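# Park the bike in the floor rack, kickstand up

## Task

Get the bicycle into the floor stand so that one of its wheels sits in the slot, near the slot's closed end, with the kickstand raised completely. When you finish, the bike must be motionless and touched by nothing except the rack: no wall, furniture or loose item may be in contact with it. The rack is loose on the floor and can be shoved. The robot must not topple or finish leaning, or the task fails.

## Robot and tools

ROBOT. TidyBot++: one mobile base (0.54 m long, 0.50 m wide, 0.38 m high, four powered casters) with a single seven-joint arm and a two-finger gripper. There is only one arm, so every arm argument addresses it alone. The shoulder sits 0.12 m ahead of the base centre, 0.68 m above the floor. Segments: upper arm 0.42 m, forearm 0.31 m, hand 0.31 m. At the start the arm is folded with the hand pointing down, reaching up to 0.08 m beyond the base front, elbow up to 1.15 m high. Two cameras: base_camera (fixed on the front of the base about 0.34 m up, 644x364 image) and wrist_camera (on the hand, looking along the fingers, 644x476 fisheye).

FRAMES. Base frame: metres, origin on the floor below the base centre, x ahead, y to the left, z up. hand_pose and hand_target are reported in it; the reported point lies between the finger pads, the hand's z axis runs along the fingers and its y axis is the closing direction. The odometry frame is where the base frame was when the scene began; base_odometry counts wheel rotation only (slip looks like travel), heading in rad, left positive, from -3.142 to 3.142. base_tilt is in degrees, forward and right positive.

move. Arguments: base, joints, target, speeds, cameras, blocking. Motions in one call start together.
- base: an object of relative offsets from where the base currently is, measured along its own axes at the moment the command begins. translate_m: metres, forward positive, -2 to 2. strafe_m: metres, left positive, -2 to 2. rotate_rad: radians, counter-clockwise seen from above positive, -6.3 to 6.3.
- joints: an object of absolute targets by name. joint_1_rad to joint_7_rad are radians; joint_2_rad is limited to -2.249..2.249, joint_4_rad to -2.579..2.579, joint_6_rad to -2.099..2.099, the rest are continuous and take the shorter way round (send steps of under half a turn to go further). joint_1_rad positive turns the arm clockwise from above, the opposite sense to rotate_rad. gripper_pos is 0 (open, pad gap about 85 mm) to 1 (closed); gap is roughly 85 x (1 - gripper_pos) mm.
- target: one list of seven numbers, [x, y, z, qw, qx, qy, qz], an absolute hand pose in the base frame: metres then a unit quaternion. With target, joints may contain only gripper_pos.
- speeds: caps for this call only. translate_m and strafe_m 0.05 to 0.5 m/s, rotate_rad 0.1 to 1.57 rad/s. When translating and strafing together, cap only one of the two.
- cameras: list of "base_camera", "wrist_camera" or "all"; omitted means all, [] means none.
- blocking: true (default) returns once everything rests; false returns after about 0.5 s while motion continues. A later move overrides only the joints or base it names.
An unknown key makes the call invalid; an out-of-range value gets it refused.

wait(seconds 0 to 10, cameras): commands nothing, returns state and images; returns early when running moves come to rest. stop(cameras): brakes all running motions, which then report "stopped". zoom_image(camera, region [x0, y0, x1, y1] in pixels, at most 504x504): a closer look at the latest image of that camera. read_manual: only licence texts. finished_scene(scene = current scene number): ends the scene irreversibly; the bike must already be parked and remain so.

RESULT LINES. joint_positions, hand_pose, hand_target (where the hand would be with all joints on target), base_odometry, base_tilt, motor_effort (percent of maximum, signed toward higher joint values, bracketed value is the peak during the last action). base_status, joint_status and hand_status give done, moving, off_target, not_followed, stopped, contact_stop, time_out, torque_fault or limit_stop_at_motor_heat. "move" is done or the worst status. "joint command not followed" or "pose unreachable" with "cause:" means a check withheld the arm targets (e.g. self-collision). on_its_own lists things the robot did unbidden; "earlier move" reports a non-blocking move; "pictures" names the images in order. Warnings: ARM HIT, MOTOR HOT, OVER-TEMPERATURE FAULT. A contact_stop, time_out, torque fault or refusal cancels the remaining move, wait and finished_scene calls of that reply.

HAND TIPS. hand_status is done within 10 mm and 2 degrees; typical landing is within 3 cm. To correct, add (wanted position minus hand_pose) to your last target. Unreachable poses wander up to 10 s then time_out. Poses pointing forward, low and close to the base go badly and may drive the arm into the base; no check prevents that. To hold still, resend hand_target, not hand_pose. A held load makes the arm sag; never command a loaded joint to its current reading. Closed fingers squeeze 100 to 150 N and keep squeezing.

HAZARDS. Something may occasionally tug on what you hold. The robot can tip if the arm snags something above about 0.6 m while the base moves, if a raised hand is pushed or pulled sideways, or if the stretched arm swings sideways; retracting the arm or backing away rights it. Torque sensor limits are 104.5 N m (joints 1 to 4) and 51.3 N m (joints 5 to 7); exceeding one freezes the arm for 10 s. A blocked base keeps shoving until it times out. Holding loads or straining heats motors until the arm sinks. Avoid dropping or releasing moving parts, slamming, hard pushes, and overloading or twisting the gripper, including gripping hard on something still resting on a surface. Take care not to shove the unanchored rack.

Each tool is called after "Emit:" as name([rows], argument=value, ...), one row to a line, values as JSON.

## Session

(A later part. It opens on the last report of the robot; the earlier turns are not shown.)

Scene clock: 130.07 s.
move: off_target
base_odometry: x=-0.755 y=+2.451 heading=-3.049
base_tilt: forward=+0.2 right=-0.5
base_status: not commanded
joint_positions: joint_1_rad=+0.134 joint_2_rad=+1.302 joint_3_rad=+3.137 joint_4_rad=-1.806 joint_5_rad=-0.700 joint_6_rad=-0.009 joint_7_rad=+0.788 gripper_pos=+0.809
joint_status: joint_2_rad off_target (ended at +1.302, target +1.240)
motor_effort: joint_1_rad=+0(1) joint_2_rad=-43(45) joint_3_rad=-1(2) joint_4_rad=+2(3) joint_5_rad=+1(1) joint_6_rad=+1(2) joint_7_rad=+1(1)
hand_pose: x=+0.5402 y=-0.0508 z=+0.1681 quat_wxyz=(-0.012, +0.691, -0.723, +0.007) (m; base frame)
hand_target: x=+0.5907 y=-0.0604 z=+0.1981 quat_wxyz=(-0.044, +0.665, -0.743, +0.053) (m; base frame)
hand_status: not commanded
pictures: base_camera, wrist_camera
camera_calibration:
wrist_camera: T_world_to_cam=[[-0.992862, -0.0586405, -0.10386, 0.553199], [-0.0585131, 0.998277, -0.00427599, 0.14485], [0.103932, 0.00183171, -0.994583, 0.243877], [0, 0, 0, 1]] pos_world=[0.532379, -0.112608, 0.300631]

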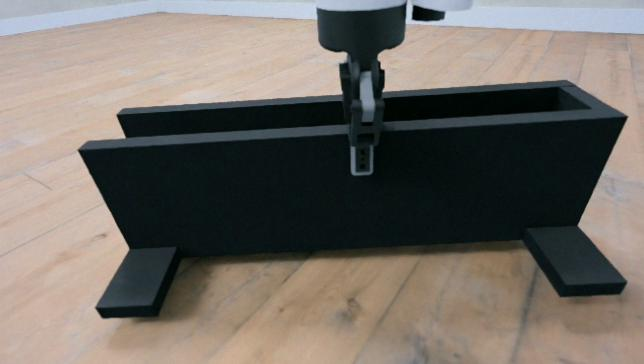

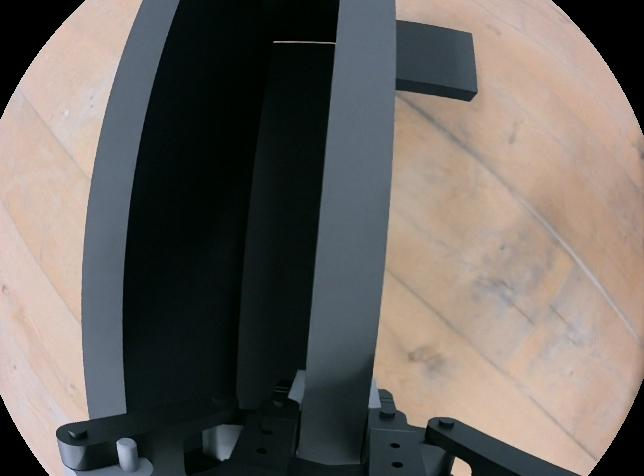

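Emit:
move(base={"strafe_m": 0.34, "translate_m": 0.02}, speeds={"strafe_m": 0.2})

Emit:
move(joints={"joint_2_rad": 1.41})

Scene clock: 133.37 s.
move: done
base_odometry: x=-0.743 y=+2.110 heading=-3.050
base_tilt: forward=+0.2 right=-0.5
base_status: done
joint_positions: joint_1_rad=+0.144 joint_2_rad=+1.302 joint_3_rad=+3.129 joint_4_rad=-1.806 joint_5_rad=-0.700 joint_6_rad=-0.009 joint_7_rad=+0.788 gripper_pos=+0.809
joint_status: not commanded
motor_effort: joint_1_rad=+1(4) joint_2_rad=-43(45) joint_3_rad=-2(4) joint_4_rad=+3(4) joint_5_rad=+0(2) joint_6_rad=+1(3) joint_7_rad=+1(1)
hand_pose: x=+0.5404 y=-0.0503 z=+0.1682 quat_wxyz=(-0.015, +0.688, -0.725, +0.005) (m; base frame)
hand_target: x=+0.5907 y=-0.0604 z=+0.1981 quat_wxyz=(-0.044, +0.665, -0.743, +0.053) (m; base frame)
hand_status: not commanded
pictures: base_camera, wrist_camera
camera_calibration:
wrist_camera: T_world_to_cam=[[-0.993153, -0.0503296, -0.105423, 0.554247], [-0.0509041, 0.9987, 0.00276427, 0.139099], [0.105147, 0.00811181, -0.994424, 0.243639], [0, 0, 0, 1]] pos_world=[0.531915, -0.113, 0.300327]

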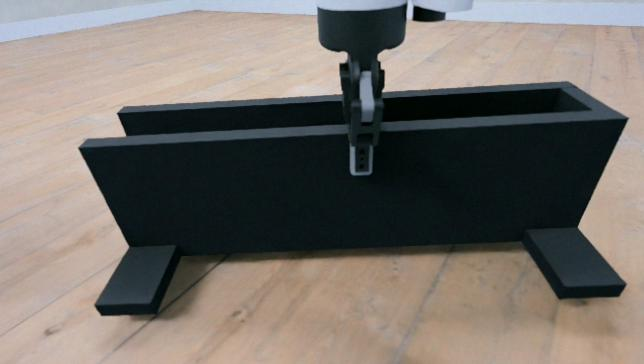

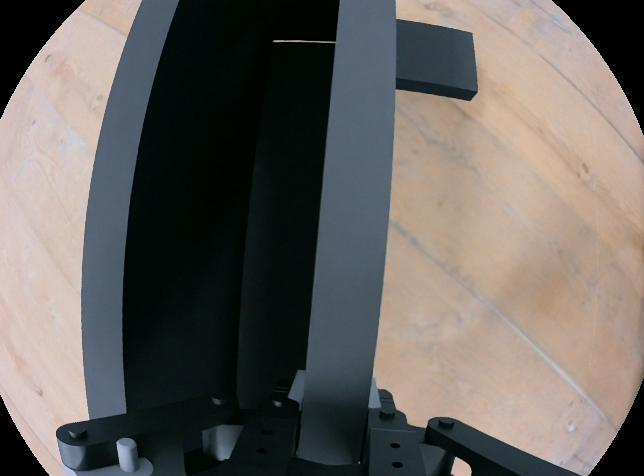

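Scene clock: 134.63 s.
move: done
base_odometry: x=-0.743 y=+2.110 heading=-3.050
base_tilt: forward=+0.2 right=-0.5
base_status: not commanded
joint_positions: joint_1_rad=+0.144 joint_2_rad=+1.381 joint_3_rad=+3.128 joint_4_rad=-1.800 joint_5_rad=-0.700 joint_6_rad=-0.004 joint_7_rad=+0.788 gripper_pos=+0.810
joint_status: all done
motor_effort: joint_1_rad=+2(2) joint_2_rad=-26(44) joint_3_rad=+1(2) joint_4_rad=+0(6) joint_5_rad=+0(2) joint_6_rad=+0(3) joint_7_rad=+1(1)
hand_pose: x=+0.5045 y=-0.0455 z=+0.1362 quat_wxyz=(+0.007, +0.688, -0.725, -0.021) (m; base frame)
hand_target: x=+0.5030 y=-0.0475 z=+0.1246 quat_wxyz=(+0.010, +0.667, -0.745, -0.012) (m; base frame)
hand_status: not commanded
pictures: base_camera, wrist_camera
camera_calibration:
wrist_camera: T_world_to_cam=[[-0.998006, -0.0499143, -0.0386454, 0.508885], [-0.0504692, 0.998634, 0.0135206, 0.130912], [0.0379177, 0.015444, -0.999162, 0.250438], [0, 0, 0, 1]] pos_world=[0.504981, -0.1092, 0.268124]

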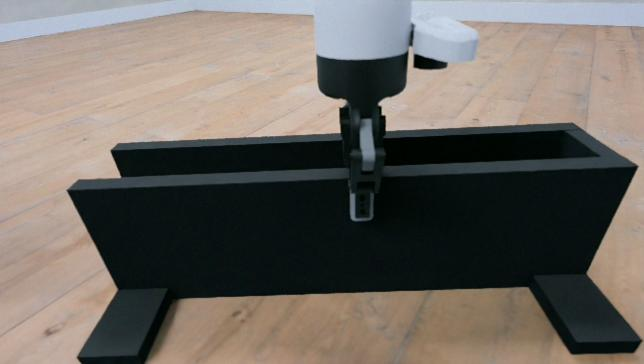

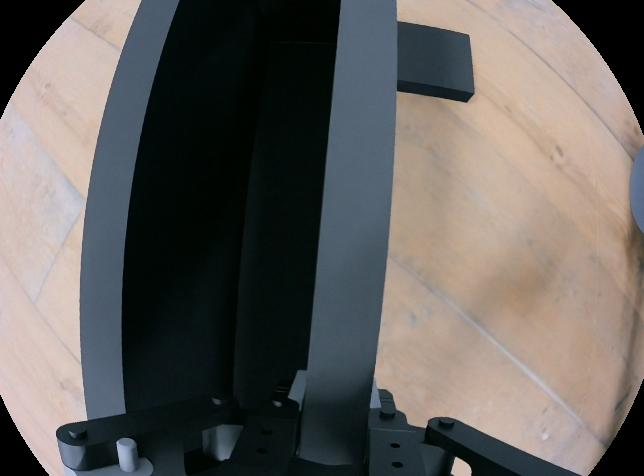

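Emit:
move(joints={"gripper_pos": 0.35}, cameras=[])

Emit:
move(target=[0.50, -0.05, 0.30, 0, 0.7071, -0.7071, 0])

Emit:
move(base={"translate_m": -0.35, "strafe_m": 0.3}, joints={"joint_1_rad": 0.0, "joint_2_rad": -0.36, "joint_3_rad": 3.18, "joint_4_rad": -2.5, "joint_5_rad": 0.03, "joint_6_rad": 0.1, "joint_7_rad": 1.57})

Scene clock: 136.37 s.
move: done
base_odometry: x=-0.743 y=+2.110 heading=-3.050
base_tilt: forward=+0.2 right=-0.5
base_status: not commanded
joint_positions: joint_1_rad=+0.144 joint_2_rad=+1.412 joint_3_rad=+3.128 joint_4_rad=-1.799 joint_5_rad=-0.700 joint_6_rad=-0.003 joint_7_rad=+0.788 gripper_pos=+0.350
joint_status: all done
motor_effort: joint_1_rad=+0(1) joint_2_rad=-33(35) joint_3_rad=-1(1) joint_4_rad=-2(3) joint_5_rad=+1(2) joint_6_rad=+0(2) joint_7_rad=+1(1)
hand_pose: x=+0.4879 y=-0.0432 z=+0.1244 quat_wxyz=(+0.016, +0.688, -0.725, -0.033) (m; base frame)
hand_target: x=+0.5030 y=-0.0475 z=+0.1246 quat_wxyz=(+0.010, +0.667, -0.745, -0.012) (m; base frame)
hand_status: not commanded
pictures: none
No camera images: "cameras" was empty.

Scene clock: 138.00 s.
move: off_target
base_odometry: x=-0.743 y=+2.110 heading=-3.050
base_tilt: forward=+0.2 right=-0.5
base_status: not commanded
joint_positions: joint_1_rad=+0.046 joint_2_rad=+0.978 joint_3_rad=+3.256 joint_4_rad=-2.039 joint_5_rad=-0.702 joint_6_rad=-0.111 joint_7_rad=+0.788 gripper_pos=+0.350
joint_status: not commanded
motor_effort: joint_1_rad=+0(1) joint_2_rad=-31(36) joint_3_rad=+1(1) joint_4_rad=+3(3) joint_5_rad=+0(2) joint_6_rad=+0(1) joint_7_rad=+1(1)
hand_pose: x=+0.5174 y=-0.0575 z=+0.2944 quat_wxyz=(-0.004, +0.700, -0.713, +0.024) (m; base frame)
hand_target: x=+0.4999 y=-0.0500 z=+0.3000 quat_wxyz=(+0.000, +0.707, -0.707, +0.000) (m; base frame)
hand_status: off_target (0.020 m and 3.0 deg from the pose sent, 0.176 m and 5.2 deg at the start)
pictures: base_camera, wrist_camera
camera_calibration:
wrist_camera: T_world_to_cam=[[-0.989611, -0.0881535, -0.113572, 0.542776], [-0.0839944, 0.995626, -0.0409096, 0.174582], [0.116682, -0.0309452, -0.992687, 0.362824], [0, 0, 0, 1]] pos_world=[0.509466, -0.114743, 0.428957]

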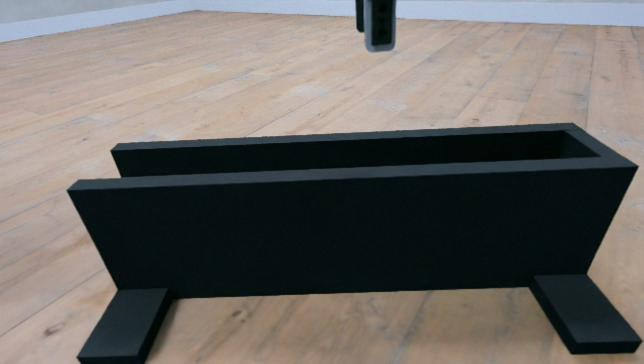

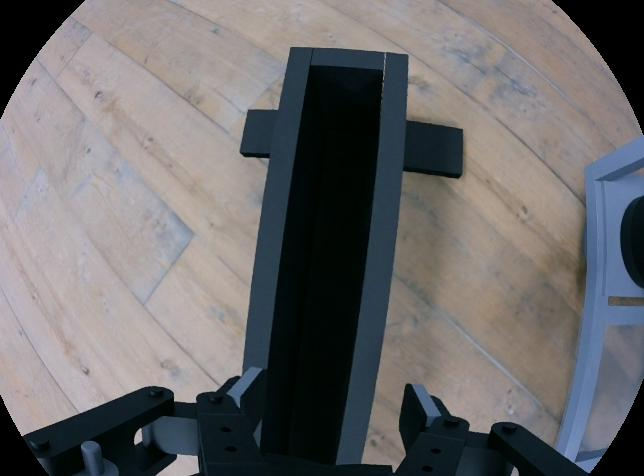

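Scene clock: 140.57 s.
move: done
base_odometry: x=-0.367 y=+1.843 heading=-3.050
base_tilt: forward=+0.2 right=-0.5
base_status: done
joint_positions: joint_1_rad=+0.013 joint_2_rad=-0.348 joint_3_rad=+3.204 joint_4_rad=-2.473 joint_5_rad=-0.013 joint_6_rad=+0.044 joint_7_rad=+1.498 gripper_pos=+0.350
joint_status: all done
motor_effort: joint_1_rad=+1(3) joint_2_rad=-5(33) joint_3_rad=+0(2) joint_4_rad=+19(21) joint_5_rad=+0(2) joint_6_rad=+8(8) joint_7_rad=+1(2)
hand_pose: x=+0.5141 y=-0.0287 z=+0.7598 quat_wxyz=(-0.012, +0.860, -0.073, +0.505) (m; base frame)
hand_target: x=+0.5134 y=-0.0130 z=+0.7655 quat_wxyz=(+0.010, +0.852, -0.006, +0.523) (m; base frame)
hand_status: not commanded
pictures: base_camera, wrist_camera
camera_calibration:
wrist_camera: T_world_to_cam=[[0.00412329, -0.999093, -0.0423737, 0.00378415], [-0.479288, 0.0352154, -0.876951, 0.975574], [0.877648, 0.0239251, -0.478708, 0.0459583], [0, 0, 0, 1]] pos_world=[0.42723, -0.031674, 0.877692]

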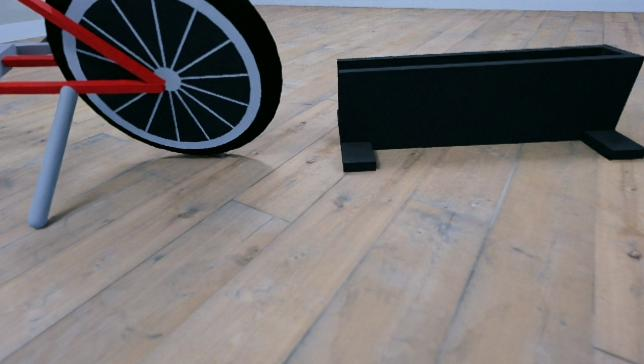

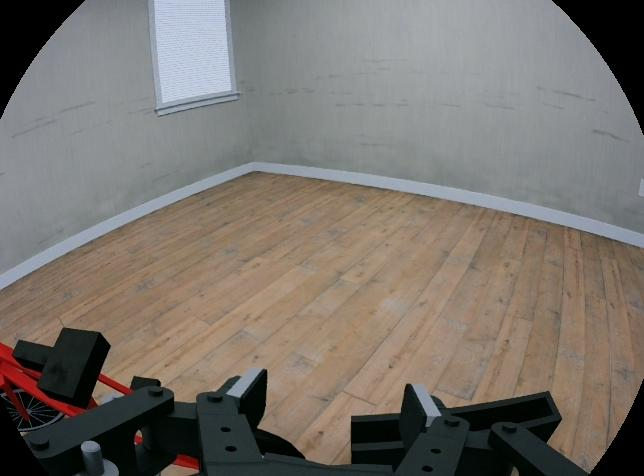

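Emit:
move(base={"translate_m": 0.0, "strafe_m": 0.72})

Emit:
zoom_image(camera="wrist_camera", region=[100, 150, 500, 470])

Scene clock: 152.53 s.
move: done
base_odometry: x=-0.301 y=+1.126 heading=-3.050
base_tilt: forward=+0.2 right=-0.5
base_status: done
joint_positions: joint_1_rad=+0.010 joint_2_rad=-0.348 joint_3_rad=+3.197 joint_4_rad=-2.473 joint_5_rad=-0.009 joint_6_rad=+0.047 joint_7_rad=+1.501 gripper_pos=+0.350
joint_status: not commanded
motor_effort: joint_1_rad=+0(2) joint_2_rad=-5(6) joint_3_rad=+0(2) joint_4_rad=+21(21) joint_5_rad=+1(2) joint_6_rad=+8(8) joint_7_rad=+1(1)
hand_pose: x=+0.5146 y=-0.0251 z=+0.7606 quat_wxyz=(-0.012, +0.860, -0.066, +0.507) (m; base frame)
hand_target: x=+0.5134 y=-0.0130 z=+0.7655 quat_wxyz=(+0.010, +0.852, -0.006, +0.523) (m; base frame)
hand_status: not commanded
pictures: base_camera, wrist_camera
camera_calibration:
wrist_camera: T_world_to_cam=[[0.0162462, -0.999282, -0.0342372, -0.00501802], [-0.477348, 0.022336, -0.878431, 0.976124], [0.878564, 0.0306142, -0.476642, 0.0439285], [0, 0, 0, 1]] pos_world=[0.427438, -0.0281619, 0.878224]

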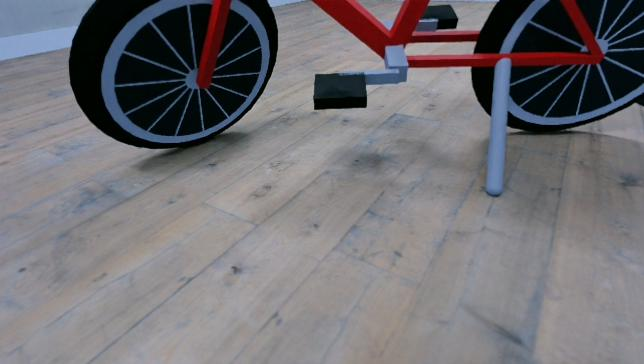

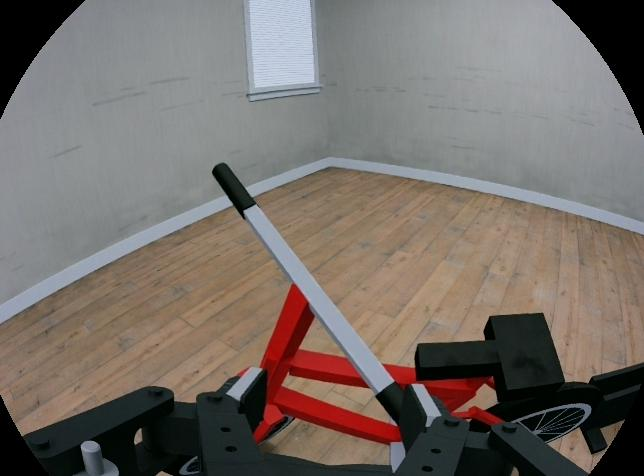

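Scaled by 1.260.

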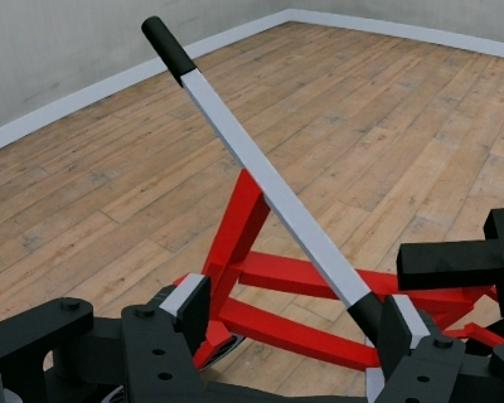

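Emit:
move(joints={"joint_6_rad": -0.35, "joint_1_rad": -0.1}, cameras=["wrist_camera"])

Emit:
zoom_image(camera="wrist_camera", region=[100, 0, 560, 380])

Scene clock: 156.57 s.
move: done
base_odometry: x=-0.301 y=+1.126 heading=-3.050
base_tilt: forward=+0.2 right=-0.5
base_status: not commanded
joint_positions: joint_1_rad=-0.090 joint_2_rad=-0.348 joint_3_rad=+3.197 joint_4_rad=-2.486 joint_5_rad=-0.009 joint_6_rad=-0.299 joint_7_rad=+1.501 gripper_pos=+0.350
joint_status: all done
motor_effort: joint_1_rad=+0(2) joint_2_rad=-5(5) joint_3_rad=+0(1) joint_4_rad=+19(21) joint_5_rad=+1(1) joint_6_rad=+5(8) joint_7_rad=+1(1)
hand_pose: x=+0.4427 y=+0.0147 z=+0.6716 quat_wxyz=(-0.030, +0.938, -0.022, +0.344) (m; base frame)
hand_target: x=+0.4243 y=+0.0180 z=+0.6587 quat_wxyz=(-0.007, +0.947, +0.039, +0.320) (m; base frame)
hand_status: not commanded
pictures: wrist_camera
camera_calibration:
wrist_camera: T_world_to_cam=[[0.108574, -0.992098, -0.0628707, 0.0110993], [-0.754134, -0.0409952, -0.65544, 0.836424], [0.647684, 0.118577, -0.752626, 0.349753], [0, 0, 0, 1]] pos_world=[0.403041, 0.00382846, 0.812157]

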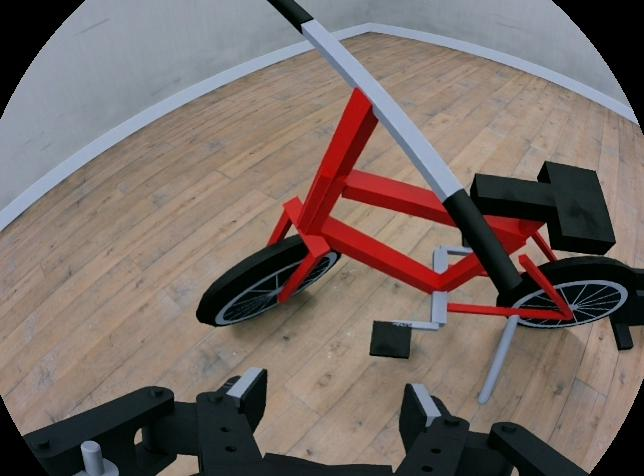

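Scaled by 1.096.

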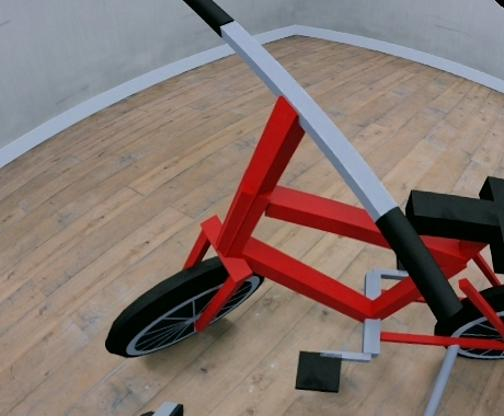

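Emit:
move(joints={"gripper_pos": 1.0}, target=[0.67, -0.17, 0.70, 0, 1, 0, 0])

Scene clock: 168.07 s.
move: off_target
base_odometry: x=-0.301 y=+1.126 heading=-3.050
base_tilt: forward=+0.2 right=-0.5
base_status: not commanded
joint_positions: joint_1_rad=+0.270 joint_2_rad=+0.666 joint_3_rad=+3.197 joint_4_rad=-0.914 joint_5_rad=-0.009 joint_6_rad=-1.514 joint_7_rad=+1.820 gripper_pos=+0.999
joint_status: all done
motor_effort: joint_1_rad=+1(1) joint_2_rad=-38(40) joint_3_rad=+0(1) joint_4_rad=+18(20) joint_5_rad=+1(2) joint_6_rad=+0(7) joint_7_rad=+1(1)
hand_pose: x=+0.6812 y=-0.1775 z=+0.6984 quat_wxyz=(+0.019, +0.999, -0.032, +0.020) (m; base frame)
hand_target: x=+0.6700 y=-0.1700 z=+0.7000 quat_wxyz=(+0.000, +1.000, +0.000, +0.000) (m; base frame)
hand_status: off_target (0.014 m and 4.8 deg from the pose sent, 0.294 m and 40.5 deg at the start)
pictures: base_camera, wrist_camera
camera_calibration:
wrist_camera: T_world_to_cam=[[0.0417662, -0.998455, -0.0366468, -0.177723], [-0.998143, -0.0400694, -0.0458757, 0.766712], [0.0443364, 0.0384948, -0.998275, 0.806533], [0, 0, 0, 1]] pos_world=[0.736952, -0.177774, 0.833802]

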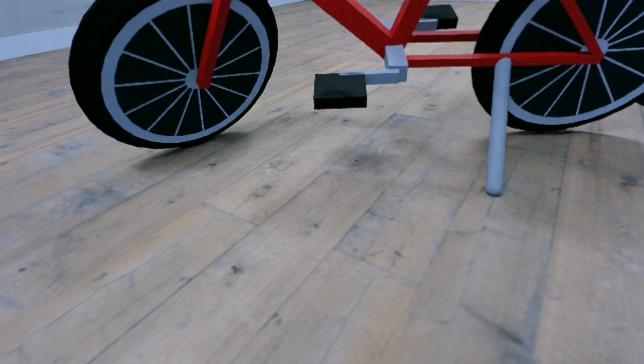

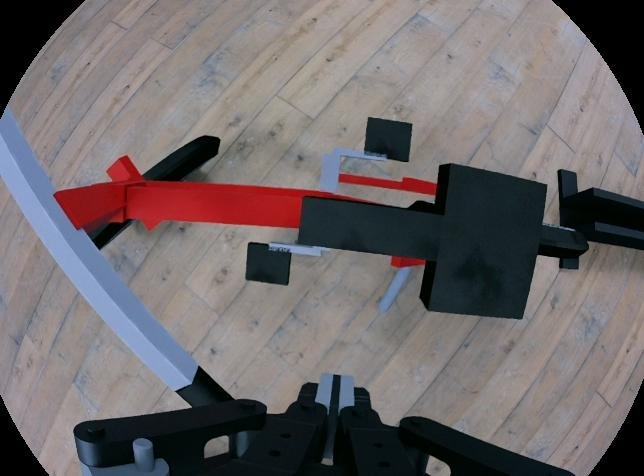

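Emit:
move(target=[0.66, -0.165, 0.545, 0, 1, 0, 0], cameras=["wrist_camera"])

Emit:
move(target=[0.61, -0.09, 0.545, 0, 1, 0, 0], cameras=["wrist_camera"])

Scene clock: 171.40 s.
move: off_target
base_odometry: x=-0.301 y=+1.126 heading=-3.050
base_tilt: forward=+0.2 right=-0.5
base_status: not commanded
joint_positions: joint_1_rad=+0.272 joint_2_rad=+0.740 joint_3_rad=+3.190 joint_4_rad=-1.264 joint_5_rad=-0.009 joint_6_rad=-1.178 joint_7_rad=+1.820 gripper_pos=+0.999
joint_status: not commanded
motor_effort: joint_1_rad=+0(1) joint_2_rad=-38(41) joint_3_rad=+0(0) joint_4_rad=+16(18) joint_5_rad=+0(2) joint_6_rad=+0(1) joint_7_rad=+1(1)
hand_pose: x=+0.6497 y=-0.1691 z=+0.5494 quat_wxyz=(+0.006, +0.999, -0.031, -0.022) (m; base frame)
hand_target: x=+0.6600 y=-0.1650 z=+0.5450 quat_wxyz=(+0.000, +1.000, +0.000, +0.000) (m; base frame)
hand_status: off_target (0.012 m and 4.5 deg from the pose sent, 0.155 m and 4.8 deg at the start)
pictures: wrist_camera
camera_calibration:
wrist_camera: T_world_to_cam=[[0.0380196, -0.996994, -0.0675046, -0.153806], [-0.99853, -0.0405165, 0.0360116, 0.683905], [-0.0386384, 0.0660362, -0.997069, 0.716807], [0, 0, 0, 1]] pos_world=[0.716443, -0.172969, 0.679695]

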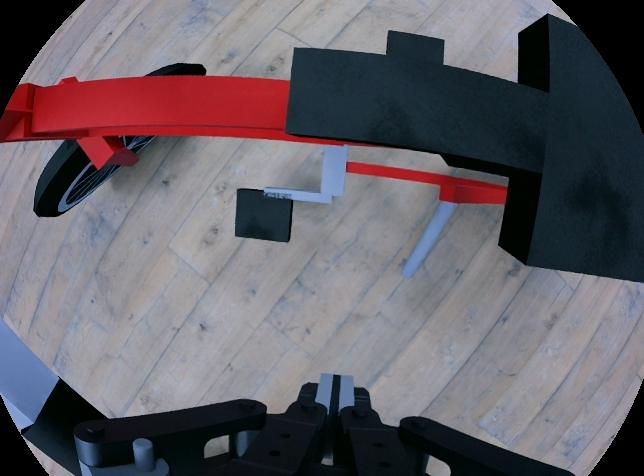

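Scene clock: 172.73 s.
move: off_target
base_odometry: x=-0.301 y=+1.126 heading=-3.050
base_tilt: forward=+0.2 right=-0.5
base_status: not commanded
joint_positions: joint_1_rad=+0.194 joint_2_rad=+0.604 joint_3_rad=+3.190 joint_4_rad=-1.519 joint_5_rad=-0.009 joint_6_rad=-1.037 joint_7_rad=+1.820 gripper_pos=+0.999
joint_status: not commanded
motor_effort: joint_1_rad=-3(4) joint_2_rad=-31(39) joint_3_rad=-3(3) joint_4_rad=+12(16) joint_5_rad=-1(2) joint_6_rad=-1(2) joint_7_rad=+1(1)
hand_pose: x=+0.6071 y=-0.1160 z=+0.5520 quat_wxyz=(+0.008, +1.000, +0.005, -0.011) (m; base frame)
hand_target: x=+0.6100 y=-0.0900 z=+0.5450 quat_wxyz=(+0.000, +1.000, +0.000, +0.000) (m; base frame)
hand_status: off_target (0.027 m and 1.6 deg from the pose sent, 0.089 m and 4.5 deg at the start)
pictures: wrist_camera
camera_calibration:
wrist_camera: T_world_to_cam=[[0.112632, -0.991564, -0.064149, -0.145637], [-0.993427, -0.113699, 0.0132218, 0.644409], [-0.0204039, 0.0622382, -0.997853, 0.703152], [0, 0, 0, 1]] pos_world=[0.670924, -0.114903, 0.683779]

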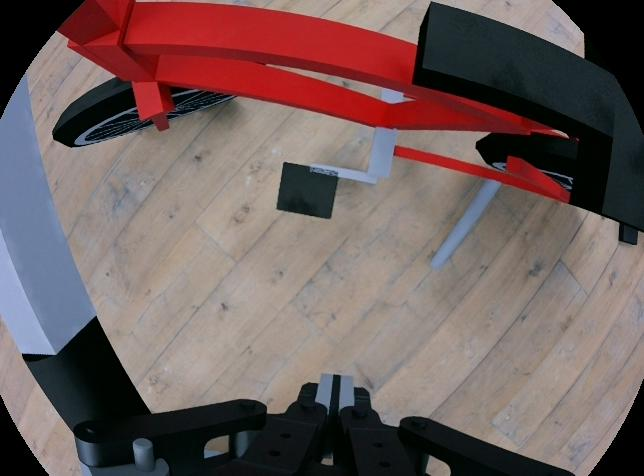

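Emit:
move(target=[0.585, -0.035, 0.545, 0, 1, 0, 0], cameras=["base_camera","wrist_camera"])

Scene clock: 174.10 s.
move: off_target
base_odometry: x=-0.301 y=+1.126 heading=-3.050
base_tilt: forward=+0.2 right=-0.5
base_status: not commanded
joint_positions: joint_1_rad=+0.096 joint_2_rad=+0.519 joint_3_rad=+3.190 joint_4_rad=-1.621 joint_5_rad=-0.009 joint_6_rad=-0.975 joint_7_rad=+1.728 gripper_pos=+0.999
joint_status: not commanded
motor_effort: joint_1_rad=-5(8) joint_2_rad=-25(31) joint_3_rad=-5(6) joint_4_rad=+10(12) joint_5_rad=-2(3) joint_6_rad=-2(3) joint_7_rad=+2(2)
hand_pose: x=+0.5971 y=-0.0655 z=+0.5668 quat_wxyz=(+0.010, +1.000, +0.007, +0.013) (m; base frame)
hand_target: x=+0.5850 y=-0.0350 z=+0.5450 quat_wxyz=(+0.000, +1.000, +0.000, +0.000) (m; base frame)
hand_status: off_target (0.039 m and 2.0 deg from the pose sent, 0.084 m and 1.6 deg at the start)
pictures: base_camera, wrist_camera
camera_calibration:
wrist_camera: T_world_to_cam=[[0.119091, -0.991424, -0.0538155, -0.103184], [-0.992549, -0.117468, -0.0323792, 0.665083], [0.0257799, 0.0572705, -0.998026, 0.68673], [0, 0, 0, 1]] pos_world=[0.654712, -0.0635019, 0.701357]

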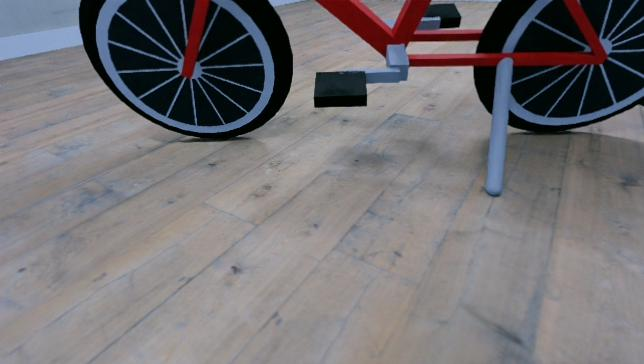

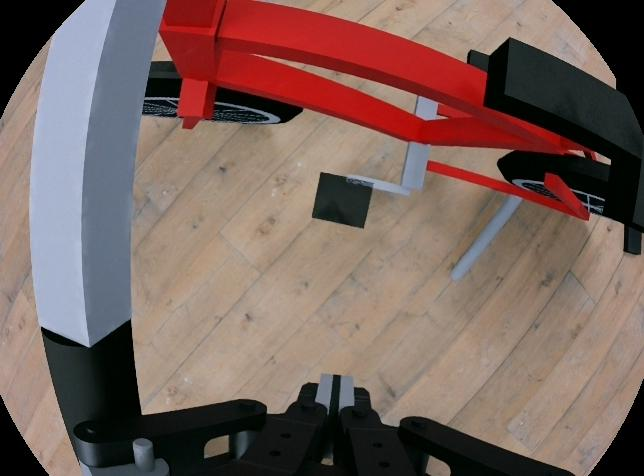

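Emit:
move(target=[0.575, -0.012, 0.545, 0, 1, 0, 0], cameras=[])

Emit:
move(target=[0.585, -0.15, 0.56, 0, 1, 0, 0], cameras=[])

Emit:
move(target=[0.60, -0.17, 0.72, 0, 1, 0, 0])

Scene clock: 176.47 s.
move: off_target
base_odometry: x=-0.301 y=+1.126 heading=-3.050
base_tilt: forward=+0.2 right=-0.5
base_status: not commanded
joint_positions: joint_1_rad=+0.060 joint_2_rad=+0.493 joint_3_rad=+3.190 joint_4_rad=-1.661 joint_5_rad=-0.009 joint_6_rad=-0.953 joint_7_rad=+1.675 gripper_pos=+0.999
joint_status: not commanded
motor_effort: joint_1_rad=-7(8) joint_2_rad=-23(25) joint_3_rad=-7(8) joint_4_rad=+9(11) joint_5_rad=-3(4) joint_6_rad=-1(3) joint_7_rad=+1(2)
hand_pose: x=+0.5894 y=-0.0475 z=+0.5682 quat_wxyz=(+0.009, +1.000, -0.002, +0.017) (m; base frame)
hand_target: x=+0.5750 y=-0.0120 z=+0.5450 quat_wxyz=(+0.000, +1.000, +0.000, +0.000) (m; base frame)
hand_status: off_target (0.045 m and 2.2 deg from the pose sent, 0.062 m and 2.0 deg at the start)
pictures: none
No camera images: "cameras" was empty.

Scene clock: 177.80 s.
move: off_target
base_odometry: x=-0.301 y=+1.126 heading=-3.050
base_tilt: forward=+0.2 right=-0.5
base_status: not commanded
joint_positions: joint_1_rad=+0.290 joint_2_rad=+0.555 joint_3_rad=+3.182 joint_4_rad=-1.588 joint_5_rad=-0.009 joint_6_rad=-0.964 joint_7_rad=+1.835 gripper_pos=+0.999
joint_status: not commanded
motor_effort: joint_1_rad=+0(7) joint_2_rad=-32(33) joint_3_rad=+0(7) joint_4_rad=+15(16) joint_5_rad=+1(3) joint_6_rad=+0(2) joint_7_rad=+1(2)
hand_pose: x=+0.5906 y=-0.1570 z=+0.5578 quat_wxyz=(+0.011, +0.999, -0.032, +0.015) (m; base frame)
hand_target: x=+0.5850 y=-0.1500 z=+0.5600 quat_wxyz=(+0.000, +1.000, +0.000, +0.000) (m; base frame)
hand_status: off_target (0.009 m and 4.3 deg from the pose sent, 0.103 m and 2.2 deg at the start)
pictures: none
No camera images: "cameras" was empty.

Scene clock: 179.70 s.
move: off_target
base_odometry: x=-0.301 y=+1.126 heading=-3.050
base_tilt: forward=+0.2 right=-0.5
base_status: not commanded
joint_positions: joint_1_rad=+0.291 joint_2_rad=+0.497 joint_3_rad=+3.188 joint_4_rad=-1.173 joint_5_rad=-0.009 joint_6_rad=-1.441 joint_7_rad=+1.869 gripper_pos=+0.999
joint_status: not commanded
motor_effort: joint_1_rad=+0(1) joint_2_rad=-32(35) joint_3_rad=+0(0) joint_4_rad=+18(19) joint_5_rad=+1(2) joint_6_rad=+0(1) joint_7_rad=+1(1)
hand_pose: x=+0.6157 y=-0.1658 z=+0.7095 quat_wxyz=(+0.011, +1.000, -0.017, +0.013) (m; base frame)
hand_target: x=+0.6000 y=-0.1700 z=+0.7200 quat_wxyz=(+0.000, +1.000, +0.000, +0.000) (m; base frame)
hand_status: off_target (0.019 m and 2.8 deg from the pose sent, 0.163 m and 4.3 deg at the start)
pictures: base_camera, wrist_camera
camera_calibration:
wrist_camera: T_world_to_cam=[[0.0709387, -0.996102, -0.0524186, -0.16931], [-0.997022, -0.0692151, -0.0339988, 0.688356], [0.0302381, 0.0546743, -0.998046, 0.831284], [0, 0, 0, 1]] pos_world=[0.67318, -0.166456, 0.844188]

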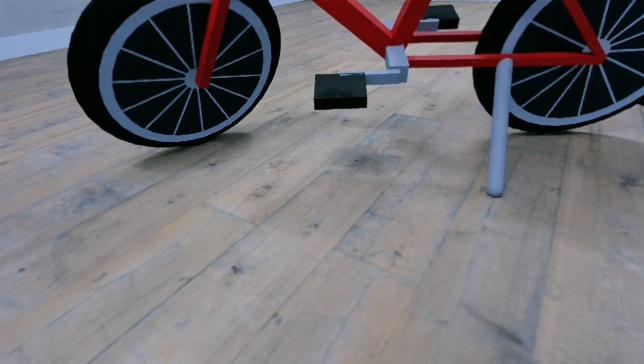

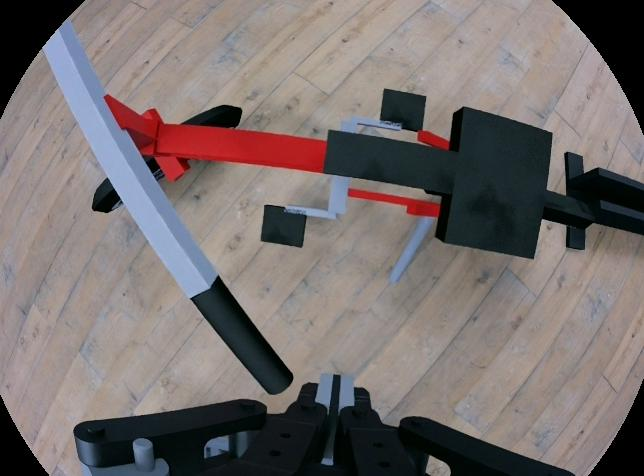

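Emit:
move(target=[0.47, -0.0, 0.68, -0.0862, 0.7018, -0.7018, 0.0862], joints={"gripper_pos": 0.0}, cameras=[])

Emit:
move(base={"translate_m": 0.255, "strafe_m": -0.205}, speeds={"translate_m": 0.2})

Scene clock: 193.43 s.
move: off_target
base_odometry: x=-0.301 y=+1.126 heading=-3.050
base_tilt: forward=+0.2 right=-0.5
base_status: not commanded
joint_positions: joint_1_rad=+0.064 joint_2_rad=-0.019 joint_3_rad=+3.119 joint_4_rad=-1.972 joint_5_rad=-0.009 joint_6_rad=-0.991 joint_7_rad=+0.080 gripper_pos=+0.000
joint_status: all done
motor_effort: joint_1_rad=+0(1) joint_2_rad=-14(34) joint_3_rad=+0(1) joint_4_rad=+17(19) joint_5_rad=+1(2) joint_6_rad=+2(3) joint_7_rad=+1(1)
hand_pose: x=+0.4632 y=-0.0105 z=+0.6798 quat_wxyz=(-0.068, +0.716, -0.692, +0.071) (m; base frame)
hand_target: x=+0.4700 y=+0.0000 z=+0.6800 quat_wxyz=(-0.086, +0.702, -0.702, +0.086) (m; base frame)
hand_status: off_target (0.012 m and 3.4 deg from the pose sent, 0.223 m and 88.9 deg at the start)
pictures: none
No camera images: "cameras" was empty.

Scene clock: 195.77 s.
move: done
base_odometry: x=-0.574 y=+1.307 heading=-3.050
base_tilt: forward=+0.2 right=-0.5
base_status: done
joint_positions: joint_1_rad=+0.061 joint_2_rad=-0.025 joint_3_rad=+3.115 joint_4_rad=-1.974 joint_5_rad=-0.009 joint_6_rad=-0.986 joint_7_rad=+0.077 gripper_pos=+0.000
joint_status: not commanded
motor_effort: joint_1_rad=+1(2) joint_2_rad=-14(17) joint_3_rad=+0(1) joint_4_rad=+17(19) joint_5_rad=+0(2) joint_6_rad=+2(2) joint_7_rad=+1(1)
hand_pose: x=+0.4640 y=-0.0081 z=+0.6815 quat_wxyz=(-0.071, +0.717, -0.690, +0.074) (m; base frame)
hand_target: x=+0.4700 y=+0.0000 z=+0.6800 quat_wxyz=(-0.086, +0.702, -0.702, +0.086) (m; base frame)
hand_status: not commanded
pictures: base_camera, wrist_camera
camera_calibration:
wrist_camera: T_world_to_cam=[[-0.950212, -0.141932, -0.277404, 0.631218], [-0.136647, 0.989875, -0.0383941, 0.15936], [0.280045, 0.00142407, -0.959986, 0.657023], [0, 0, 0, 1]] pos_world=[0.437571, -0.0690925, 0.811954]

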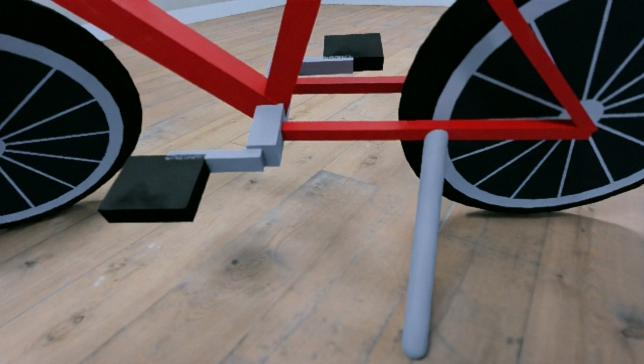

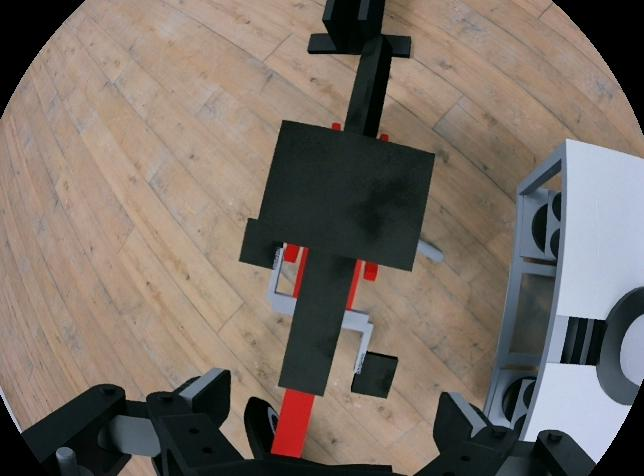

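Emit:
move(target=[0.505, -0.006, 0.59, -0.0829, 0.6750, -0.7276, 0.0894], cameras=["wrist_camera"])

Scene clock: 199.73 s.
move: off_target
base_odometry: x=-0.574 y=+1.307 heading=-3.050
base_tilt: forward=+0.2 right=-0.5
base_status: not commanded
joint_positions: joint_1_rad=-0.245 joint_2_rad=+0.162 joint_3_rad=+3.421 joint_4_rad=-2.090 joint_5_rad=-0.031 joint_6_rad=-0.681 joint_7_rad=+0.077 gripper_pos=+0.000
joint_status: not commanded
motor_effort: joint_1_rad=+1(1) joint_2_rad=-17(20) joint_3_rad=+1(1) joint_4_rad=+15(18) joint_5_rad=+1(2) joint_6_rad=+2(2) joint_7_rad=+1(1)
hand_pose: x=+0.4994 y=-0.0078 z=+0.5962 quat_wxyz=(-0.063, +0.713, -0.693, +0.087) (m; base frame)
hand_target: x=+0.5050 y=-0.0060 z=+0.5900 quat_wxyz=(-0.083, +0.675, -0.728, +0.089) (m; base frame)
hand_status: off_target (0.009 m and 6.4 deg from the pose sent, 0.100 m and 6.8 deg at the start)
pictures: wrist_camera
camera_calibration:
wrist_camera: T_world_to_cam=[[-0.949732, -0.138154, -0.280933, 0.643072], [-0.123872, 0.989961, -0.0680672, 0.171941], [0.287516, -0.0298459, -0.957311, 0.559639], [0, 0, 0, 1]] pos_world=[0.47114, -0.0646687, 0.728112]

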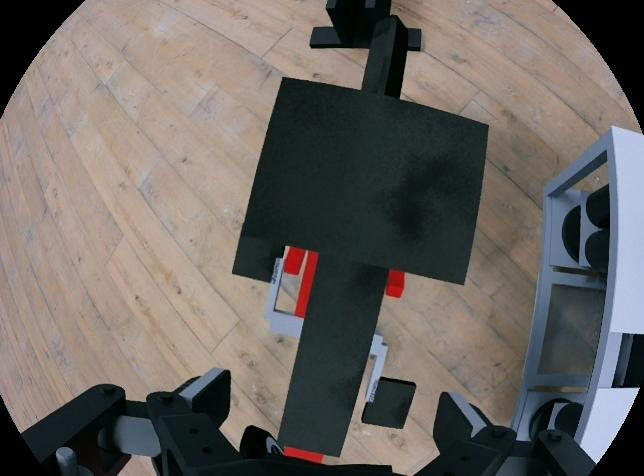

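Emit:
move(joints={"joint_7_rad": -0.17}, cameras=["wrist_camera"])

Scene clock: 201.47 s.
move: done
base_odometry: x=-0.574 y=+1.307 heading=-3.050
base_tilt: forward=+0.2 right=-0.5
base_status: not commanded
joint_positions: joint_1_rad=-0.245 joint_2_rad=+0.162 joint_3_rad=+3.421 joint_4_rad=-2.090 joint_5_rad=-0.031 joint_6_rad=-0.677 joint_7_rad=-0.124 gripper_pos=+0.000
joint_status: all done
motor_effort: joint_1_rad=+0(1) joint_2_rad=-19(19) joint_3_rad=+0(1) joint_4_rad=+15(16) joint_5_rad=+1(2) joint_6_rad=+1(3) joint_7_rad=+1(1)
hand_pose: x=+0.5005 y=-0.0079 z=+0.5964 quat_wxyz=(-0.073, +0.640, -0.760, +0.082) (m; base frame)
hand_target: x=+0.5050 y=-0.0060 z=+0.5900 quat_wxyz=(-0.091, +0.606, -0.786, +0.081) (m; base frame)
hand_status: not commanded
pictures: wrist_camera
camera_calibration:
wrist_camera: T_world_to_cam=[[-0.954452, 0.0616006, -0.291936, 0.654649], [0.072173, 0.997064, -0.0255737, 0.0487844], [0.289504, -0.0454788, -0.956096, 0.557703], [0, 0, 0, 1]] pos_world=[0.459852, -0.0636043, 0.72558]

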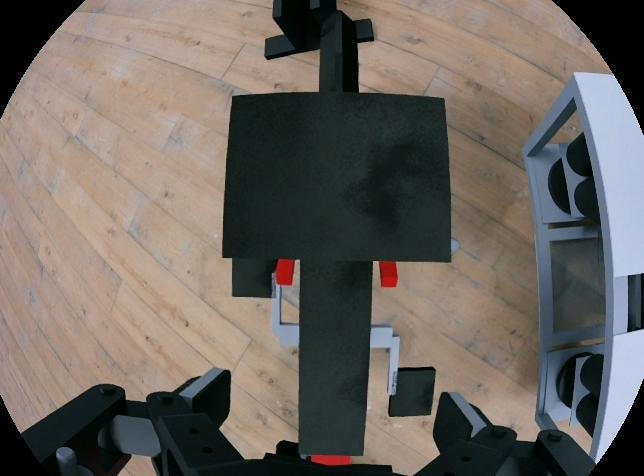

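Emit:
move(target=[0.516, -0.008, 0.535, -0.091, 0.606, -0.786, 0.081], cameras=["wrist_camera"])

Emit:
move(target=[0.531, -0.011, 0.490, -0.091, 0.606, -0.786, 0.081])

Scene clock: 204.70 s.
move: off_target
base_odometry: x=-0.574 y=+1.307 heading=-3.050
base_tilt: forward=+0.2 right=-0.5
base_status: not commanded
joint_positions: joint_1_rad=-0.391 joint_2_rad=+0.318 joint_3_rad=+3.640 joint_4_rad=-2.156 joint_5_rad=-0.329 joint_6_rad=-0.516 joint_7_rad=+0.064 gripper_pos=+0.000
joint_status: not commanded
motor_effort: joint_1_rad=+1(2) joint_2_rad=-21(21) joint_3_rad=+2(2) joint_4_rad=+13(15) joint_5_rad=+0(2) joint_6_rad=+2(2) joint_7_rad=+1(1)
hand_pose: x=+0.5109 y=-0.0024 z=+0.5382 quat_wxyz=(-0.082, +0.599, -0.794, +0.065) (m; base frame)
hand_target: x=+0.5160 y=-0.0080 z=+0.5350 quat_wxyz=(-0.091, +0.606, -0.786, +0.081) (m; base frame)
hand_status: off_target (0.008 m and 2.4 deg from the pose sent, 0.063 m and 5.3 deg at the start)
pictures: wrist_camera
camera_calibration:
wrist_camera: T_world_to_cam=[[-0.944537, 0.171109, -0.280306, 0.636189], [0.171944, 0.984865, 0.0218053, -0.0354075], [0.279795, -0.027601, -0.959663, 0.506275], [0, 0, 0, 1]] pos_world=[0.465339, -0.0600125, 0.664953]

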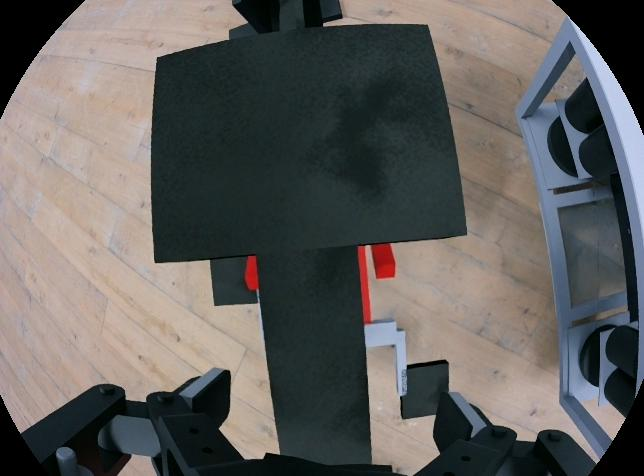

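Scene clock: 206.03 s.
move: off_target
base_odometry: x=-0.574 y=+1.307 heading=-3.050
base_tilt: forward=+0.2 right=-0.5
base_status: not commanded
joint_positions: joint_1_rad=-0.341 joint_2_rad=+0.457 joint_3_rad=+3.625 joint_4_rad=-2.164 joint_5_rad=-0.572 joint_6_rad=-0.406 joint_7_rad=+0.297 gripper_pos=+0.000
joint_status: not commanded
motor_effort: joint_1_rad=+0(1) joint_2_rad=-23(25) joint_3_rad=+3(3) joint_4_rad=+11(13) joint_5_rad=+0(1) joint_6_rad=+2(3) joint_7_rad=+1(1)
hand_pose: x=+0.5284 y=-0.0096 z=+0.4932 quat_wxyz=(-0.084, +0.594, -0.797, +0.067) (m; base frame)
hand_target: x=+0.5310 y=-0.0110 z=+0.4900 quat_wxyz=(-0.091, +0.606, -0.786, +0.081) (m; base frame)
hand_status: off_target (0.004 m and 2.5 deg from the pose sent, 0.053 m and 2.4 deg at the start)
pictures: base_camera, wrist_camera
camera_calibration:
wrist_camera: T_world_to_cam=[[-0.94074, 0.182396, -0.285903, 0.642237], [0.183712, 0.982724, 0.0224551, -0.0368963], [0.28506, -0.0313994, -0.957995, 0.454308], [0, 0, 0, 1]] pos_world=[0.481451, -0.0666176, 0.619671]

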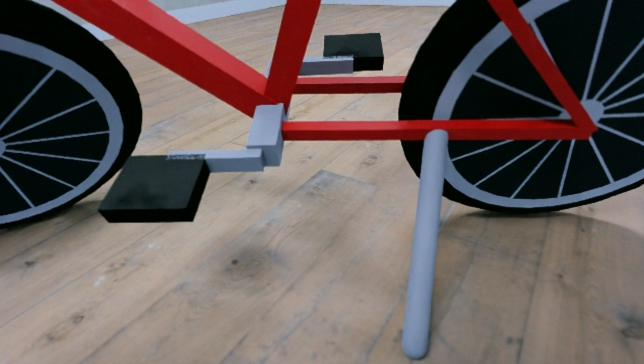

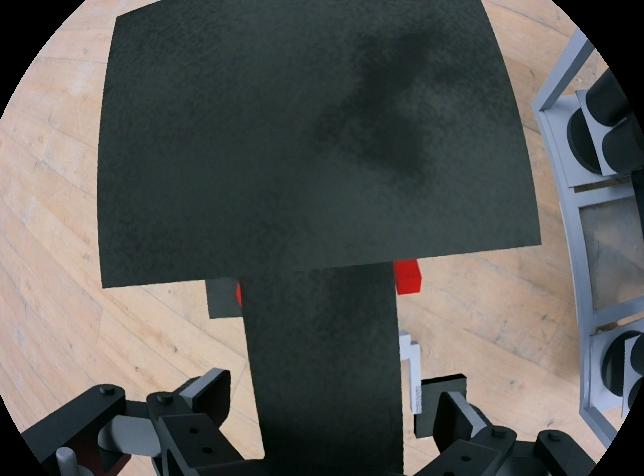

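Emit:
move(joints={"joint_7_rad": 0.44}, cameras=["wrist_camera"])

Scene clock: 207.67 s.
move: done
base_odometry: x=-0.574 y=+1.307 heading=-3.050
base_tilt: forward=+0.2 right=-0.5
base_status: not commanded
joint_positions: joint_1_rad=-0.341 joint_2_rad=+0.457 joint_3_rad=+3.625 joint_4_rad=-2.164 joint_5_rad=-0.573 joint_6_rad=-0.405 joint_7_rad=+0.385 gripper_pos=+0.000
joint_status: all done
motor_effort: joint_1_rad=+1(1) joint_2_rad=-23(24) joint_3_rad=+3(3) joint_4_rad=+10(11) joint_5_rad=+0(1) joint_6_rad=+1(2) joint_7_rad=+1(1)
hand_pose: x=+0.5287 y=-0.0096 z=+0.4933 quat_wxyz=(-0.081, +0.628, -0.771, +0.071) (m; base frame)
hand_target: x=+0.5310 y=-0.0110 z=+0.4900 quat_wxyz=(-0.088, +0.634, -0.764, +0.084) (m; base frame)
hand_status: not commanded
pictures: wrist_camera
camera_calibration:
wrist_camera: T_world_to_cam=[[-0.952367, 0.0979164, -0.288807, 0.649316], [0.100932, 0.994883, 0.00446896, 0.0157633], [0.287767, -0.0248939, -0.957377, 0.452611], [0, 0, 0, 1]] pos_world=[0.48655, -0.0679941, 0.620776]

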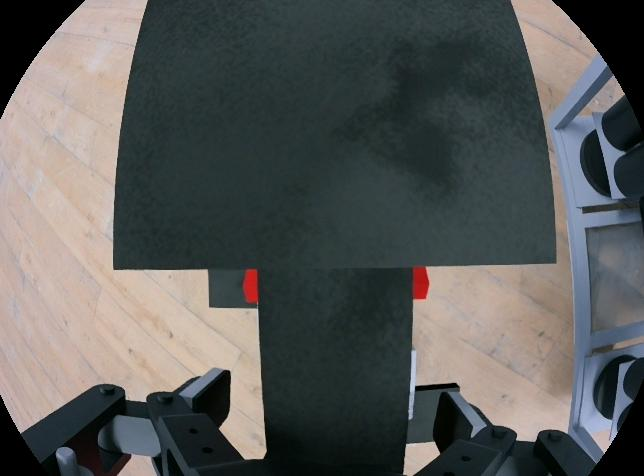

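Emit:
move(joints={"gripper_pos": 1.0})

Scene clock: 209.20 s.
move: off_target
base_odometry: x=-0.574 y=+1.307 heading=-3.050
base_tilt: forward=+0.2 right=-0.5
base_status: not commanded
joint_positions: joint_1_rad=-0.342 joint_2_rad=+0.451 joint_3_rad=+3.622 joint_4_rad=-2.169 joint_5_rad=-0.557 joint_6_rad=-0.403 joint_7_rad=+0.432 gripper_pos=+0.528
joint_status: gripper_pos off_target (ended at +0.528, target +1.000)
motor_effort: joint_1_rad=+2(4) joint_2_rad=-19(24) joint_3_rad=+3(4) joint_4_rad=+11(14) joint_5_rad=-6(9) joint_6_rad=+2(5) joint_7_rad=-5(7)
hand_pose: x=+0.5267 y=-0.0095 z=+0.4943 quat_wxyz=(-0.078, +0.652, -0.750, +0.074) (m; base frame)
hand_target: x=+0.5310 y=-0.0110 z=+0.4900 quat_wxyz=(-0.088, +0.634, -0.764, +0.084) (m; base frame)
hand_status: not commanded
pictures: base_camera, wrist_camera
camera_calibration:
wrist_camera: T_world_to_cam=[[-0.956847, 0.0340393, -0.288591, 0.649338], [0.0390292, 0.999171, -0.0115523, 0.0564485], [0.287959, -0.0223172, -0.957383, 0.454125], [0, 0, 0, 1]] pos_world=[0.488345, -0.0683699, 0.622817]

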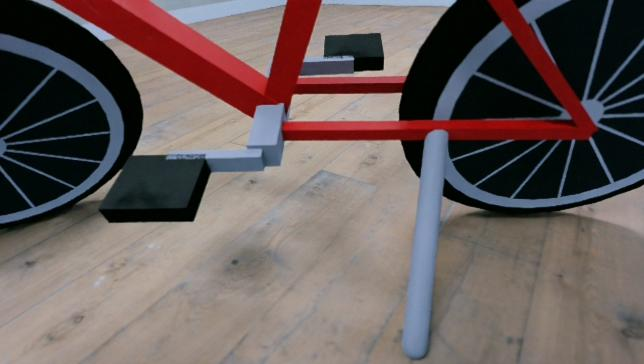

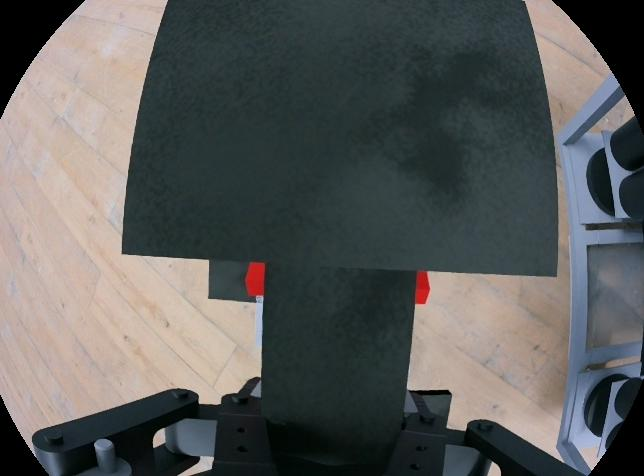

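Emit:
move(target=[0.529, -0.011, 0.535, -0.081, 0.65, -0.751, 0.076])

Scene clock: 210.57 s.
move: off_target
base_odometry: x=-0.574 y=+1.307 heading=-3.050
base_tilt: forward=+0.2 right=-0.5
base_status: not commanded
joint_positions: joint_1_rad=-0.348 joint_2_rad=+0.448 joint_3_rad=+3.601 joint_4_rad=-2.146 joint_5_rad=-0.399 joint_6_rad=-0.424 joint_7_rad=+0.307 gripper_pos=+0.550
joint_status: not commanded
motor_effort: joint_1_rad=+4(5) joint_2_rad=-38(39) joint_3_rad=+8(9) joint_4_rad=+14(15) joint_5_rad=+2(7) joint_6_rad=-4(5) joint_7_rad=-1(5)
hand_pose: x=+0.5247 y=-0.0118 z=+0.4968 quat_wxyz=(-0.056, +0.669, -0.737, +0.080) (m; base frame)
hand_target: x=+0.5290 y=-0.0110 z=+0.5350 quat_wxyz=(-0.081, +0.650, -0.751, +0.076) (m; base frame)
hand_status: off_target (0.038 m and 4.0 deg from the pose sent, 0.041 m and 0.5 deg at the start)
pictures: base_camera, wrist_camera
camera_calibration:
wrist_camera: T_world_to_cam=[[-0.964556, -0.0147438, -0.263465, 0.639231], [-0.000746277, 0.998586, -0.0531496, 0.100356], [0.263877, -0.0510692, -0.963204, 0.47216], [0, 0, 0, 1]] pos_world=[0.492057, -0.0666768, 0.628535]

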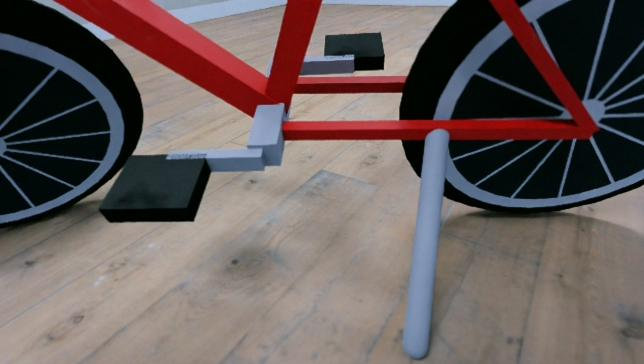

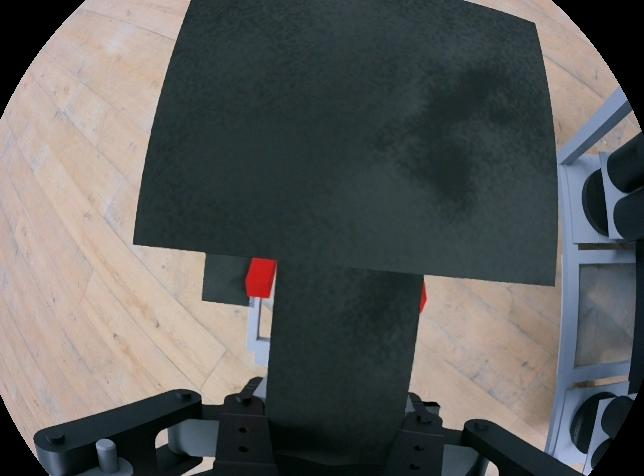

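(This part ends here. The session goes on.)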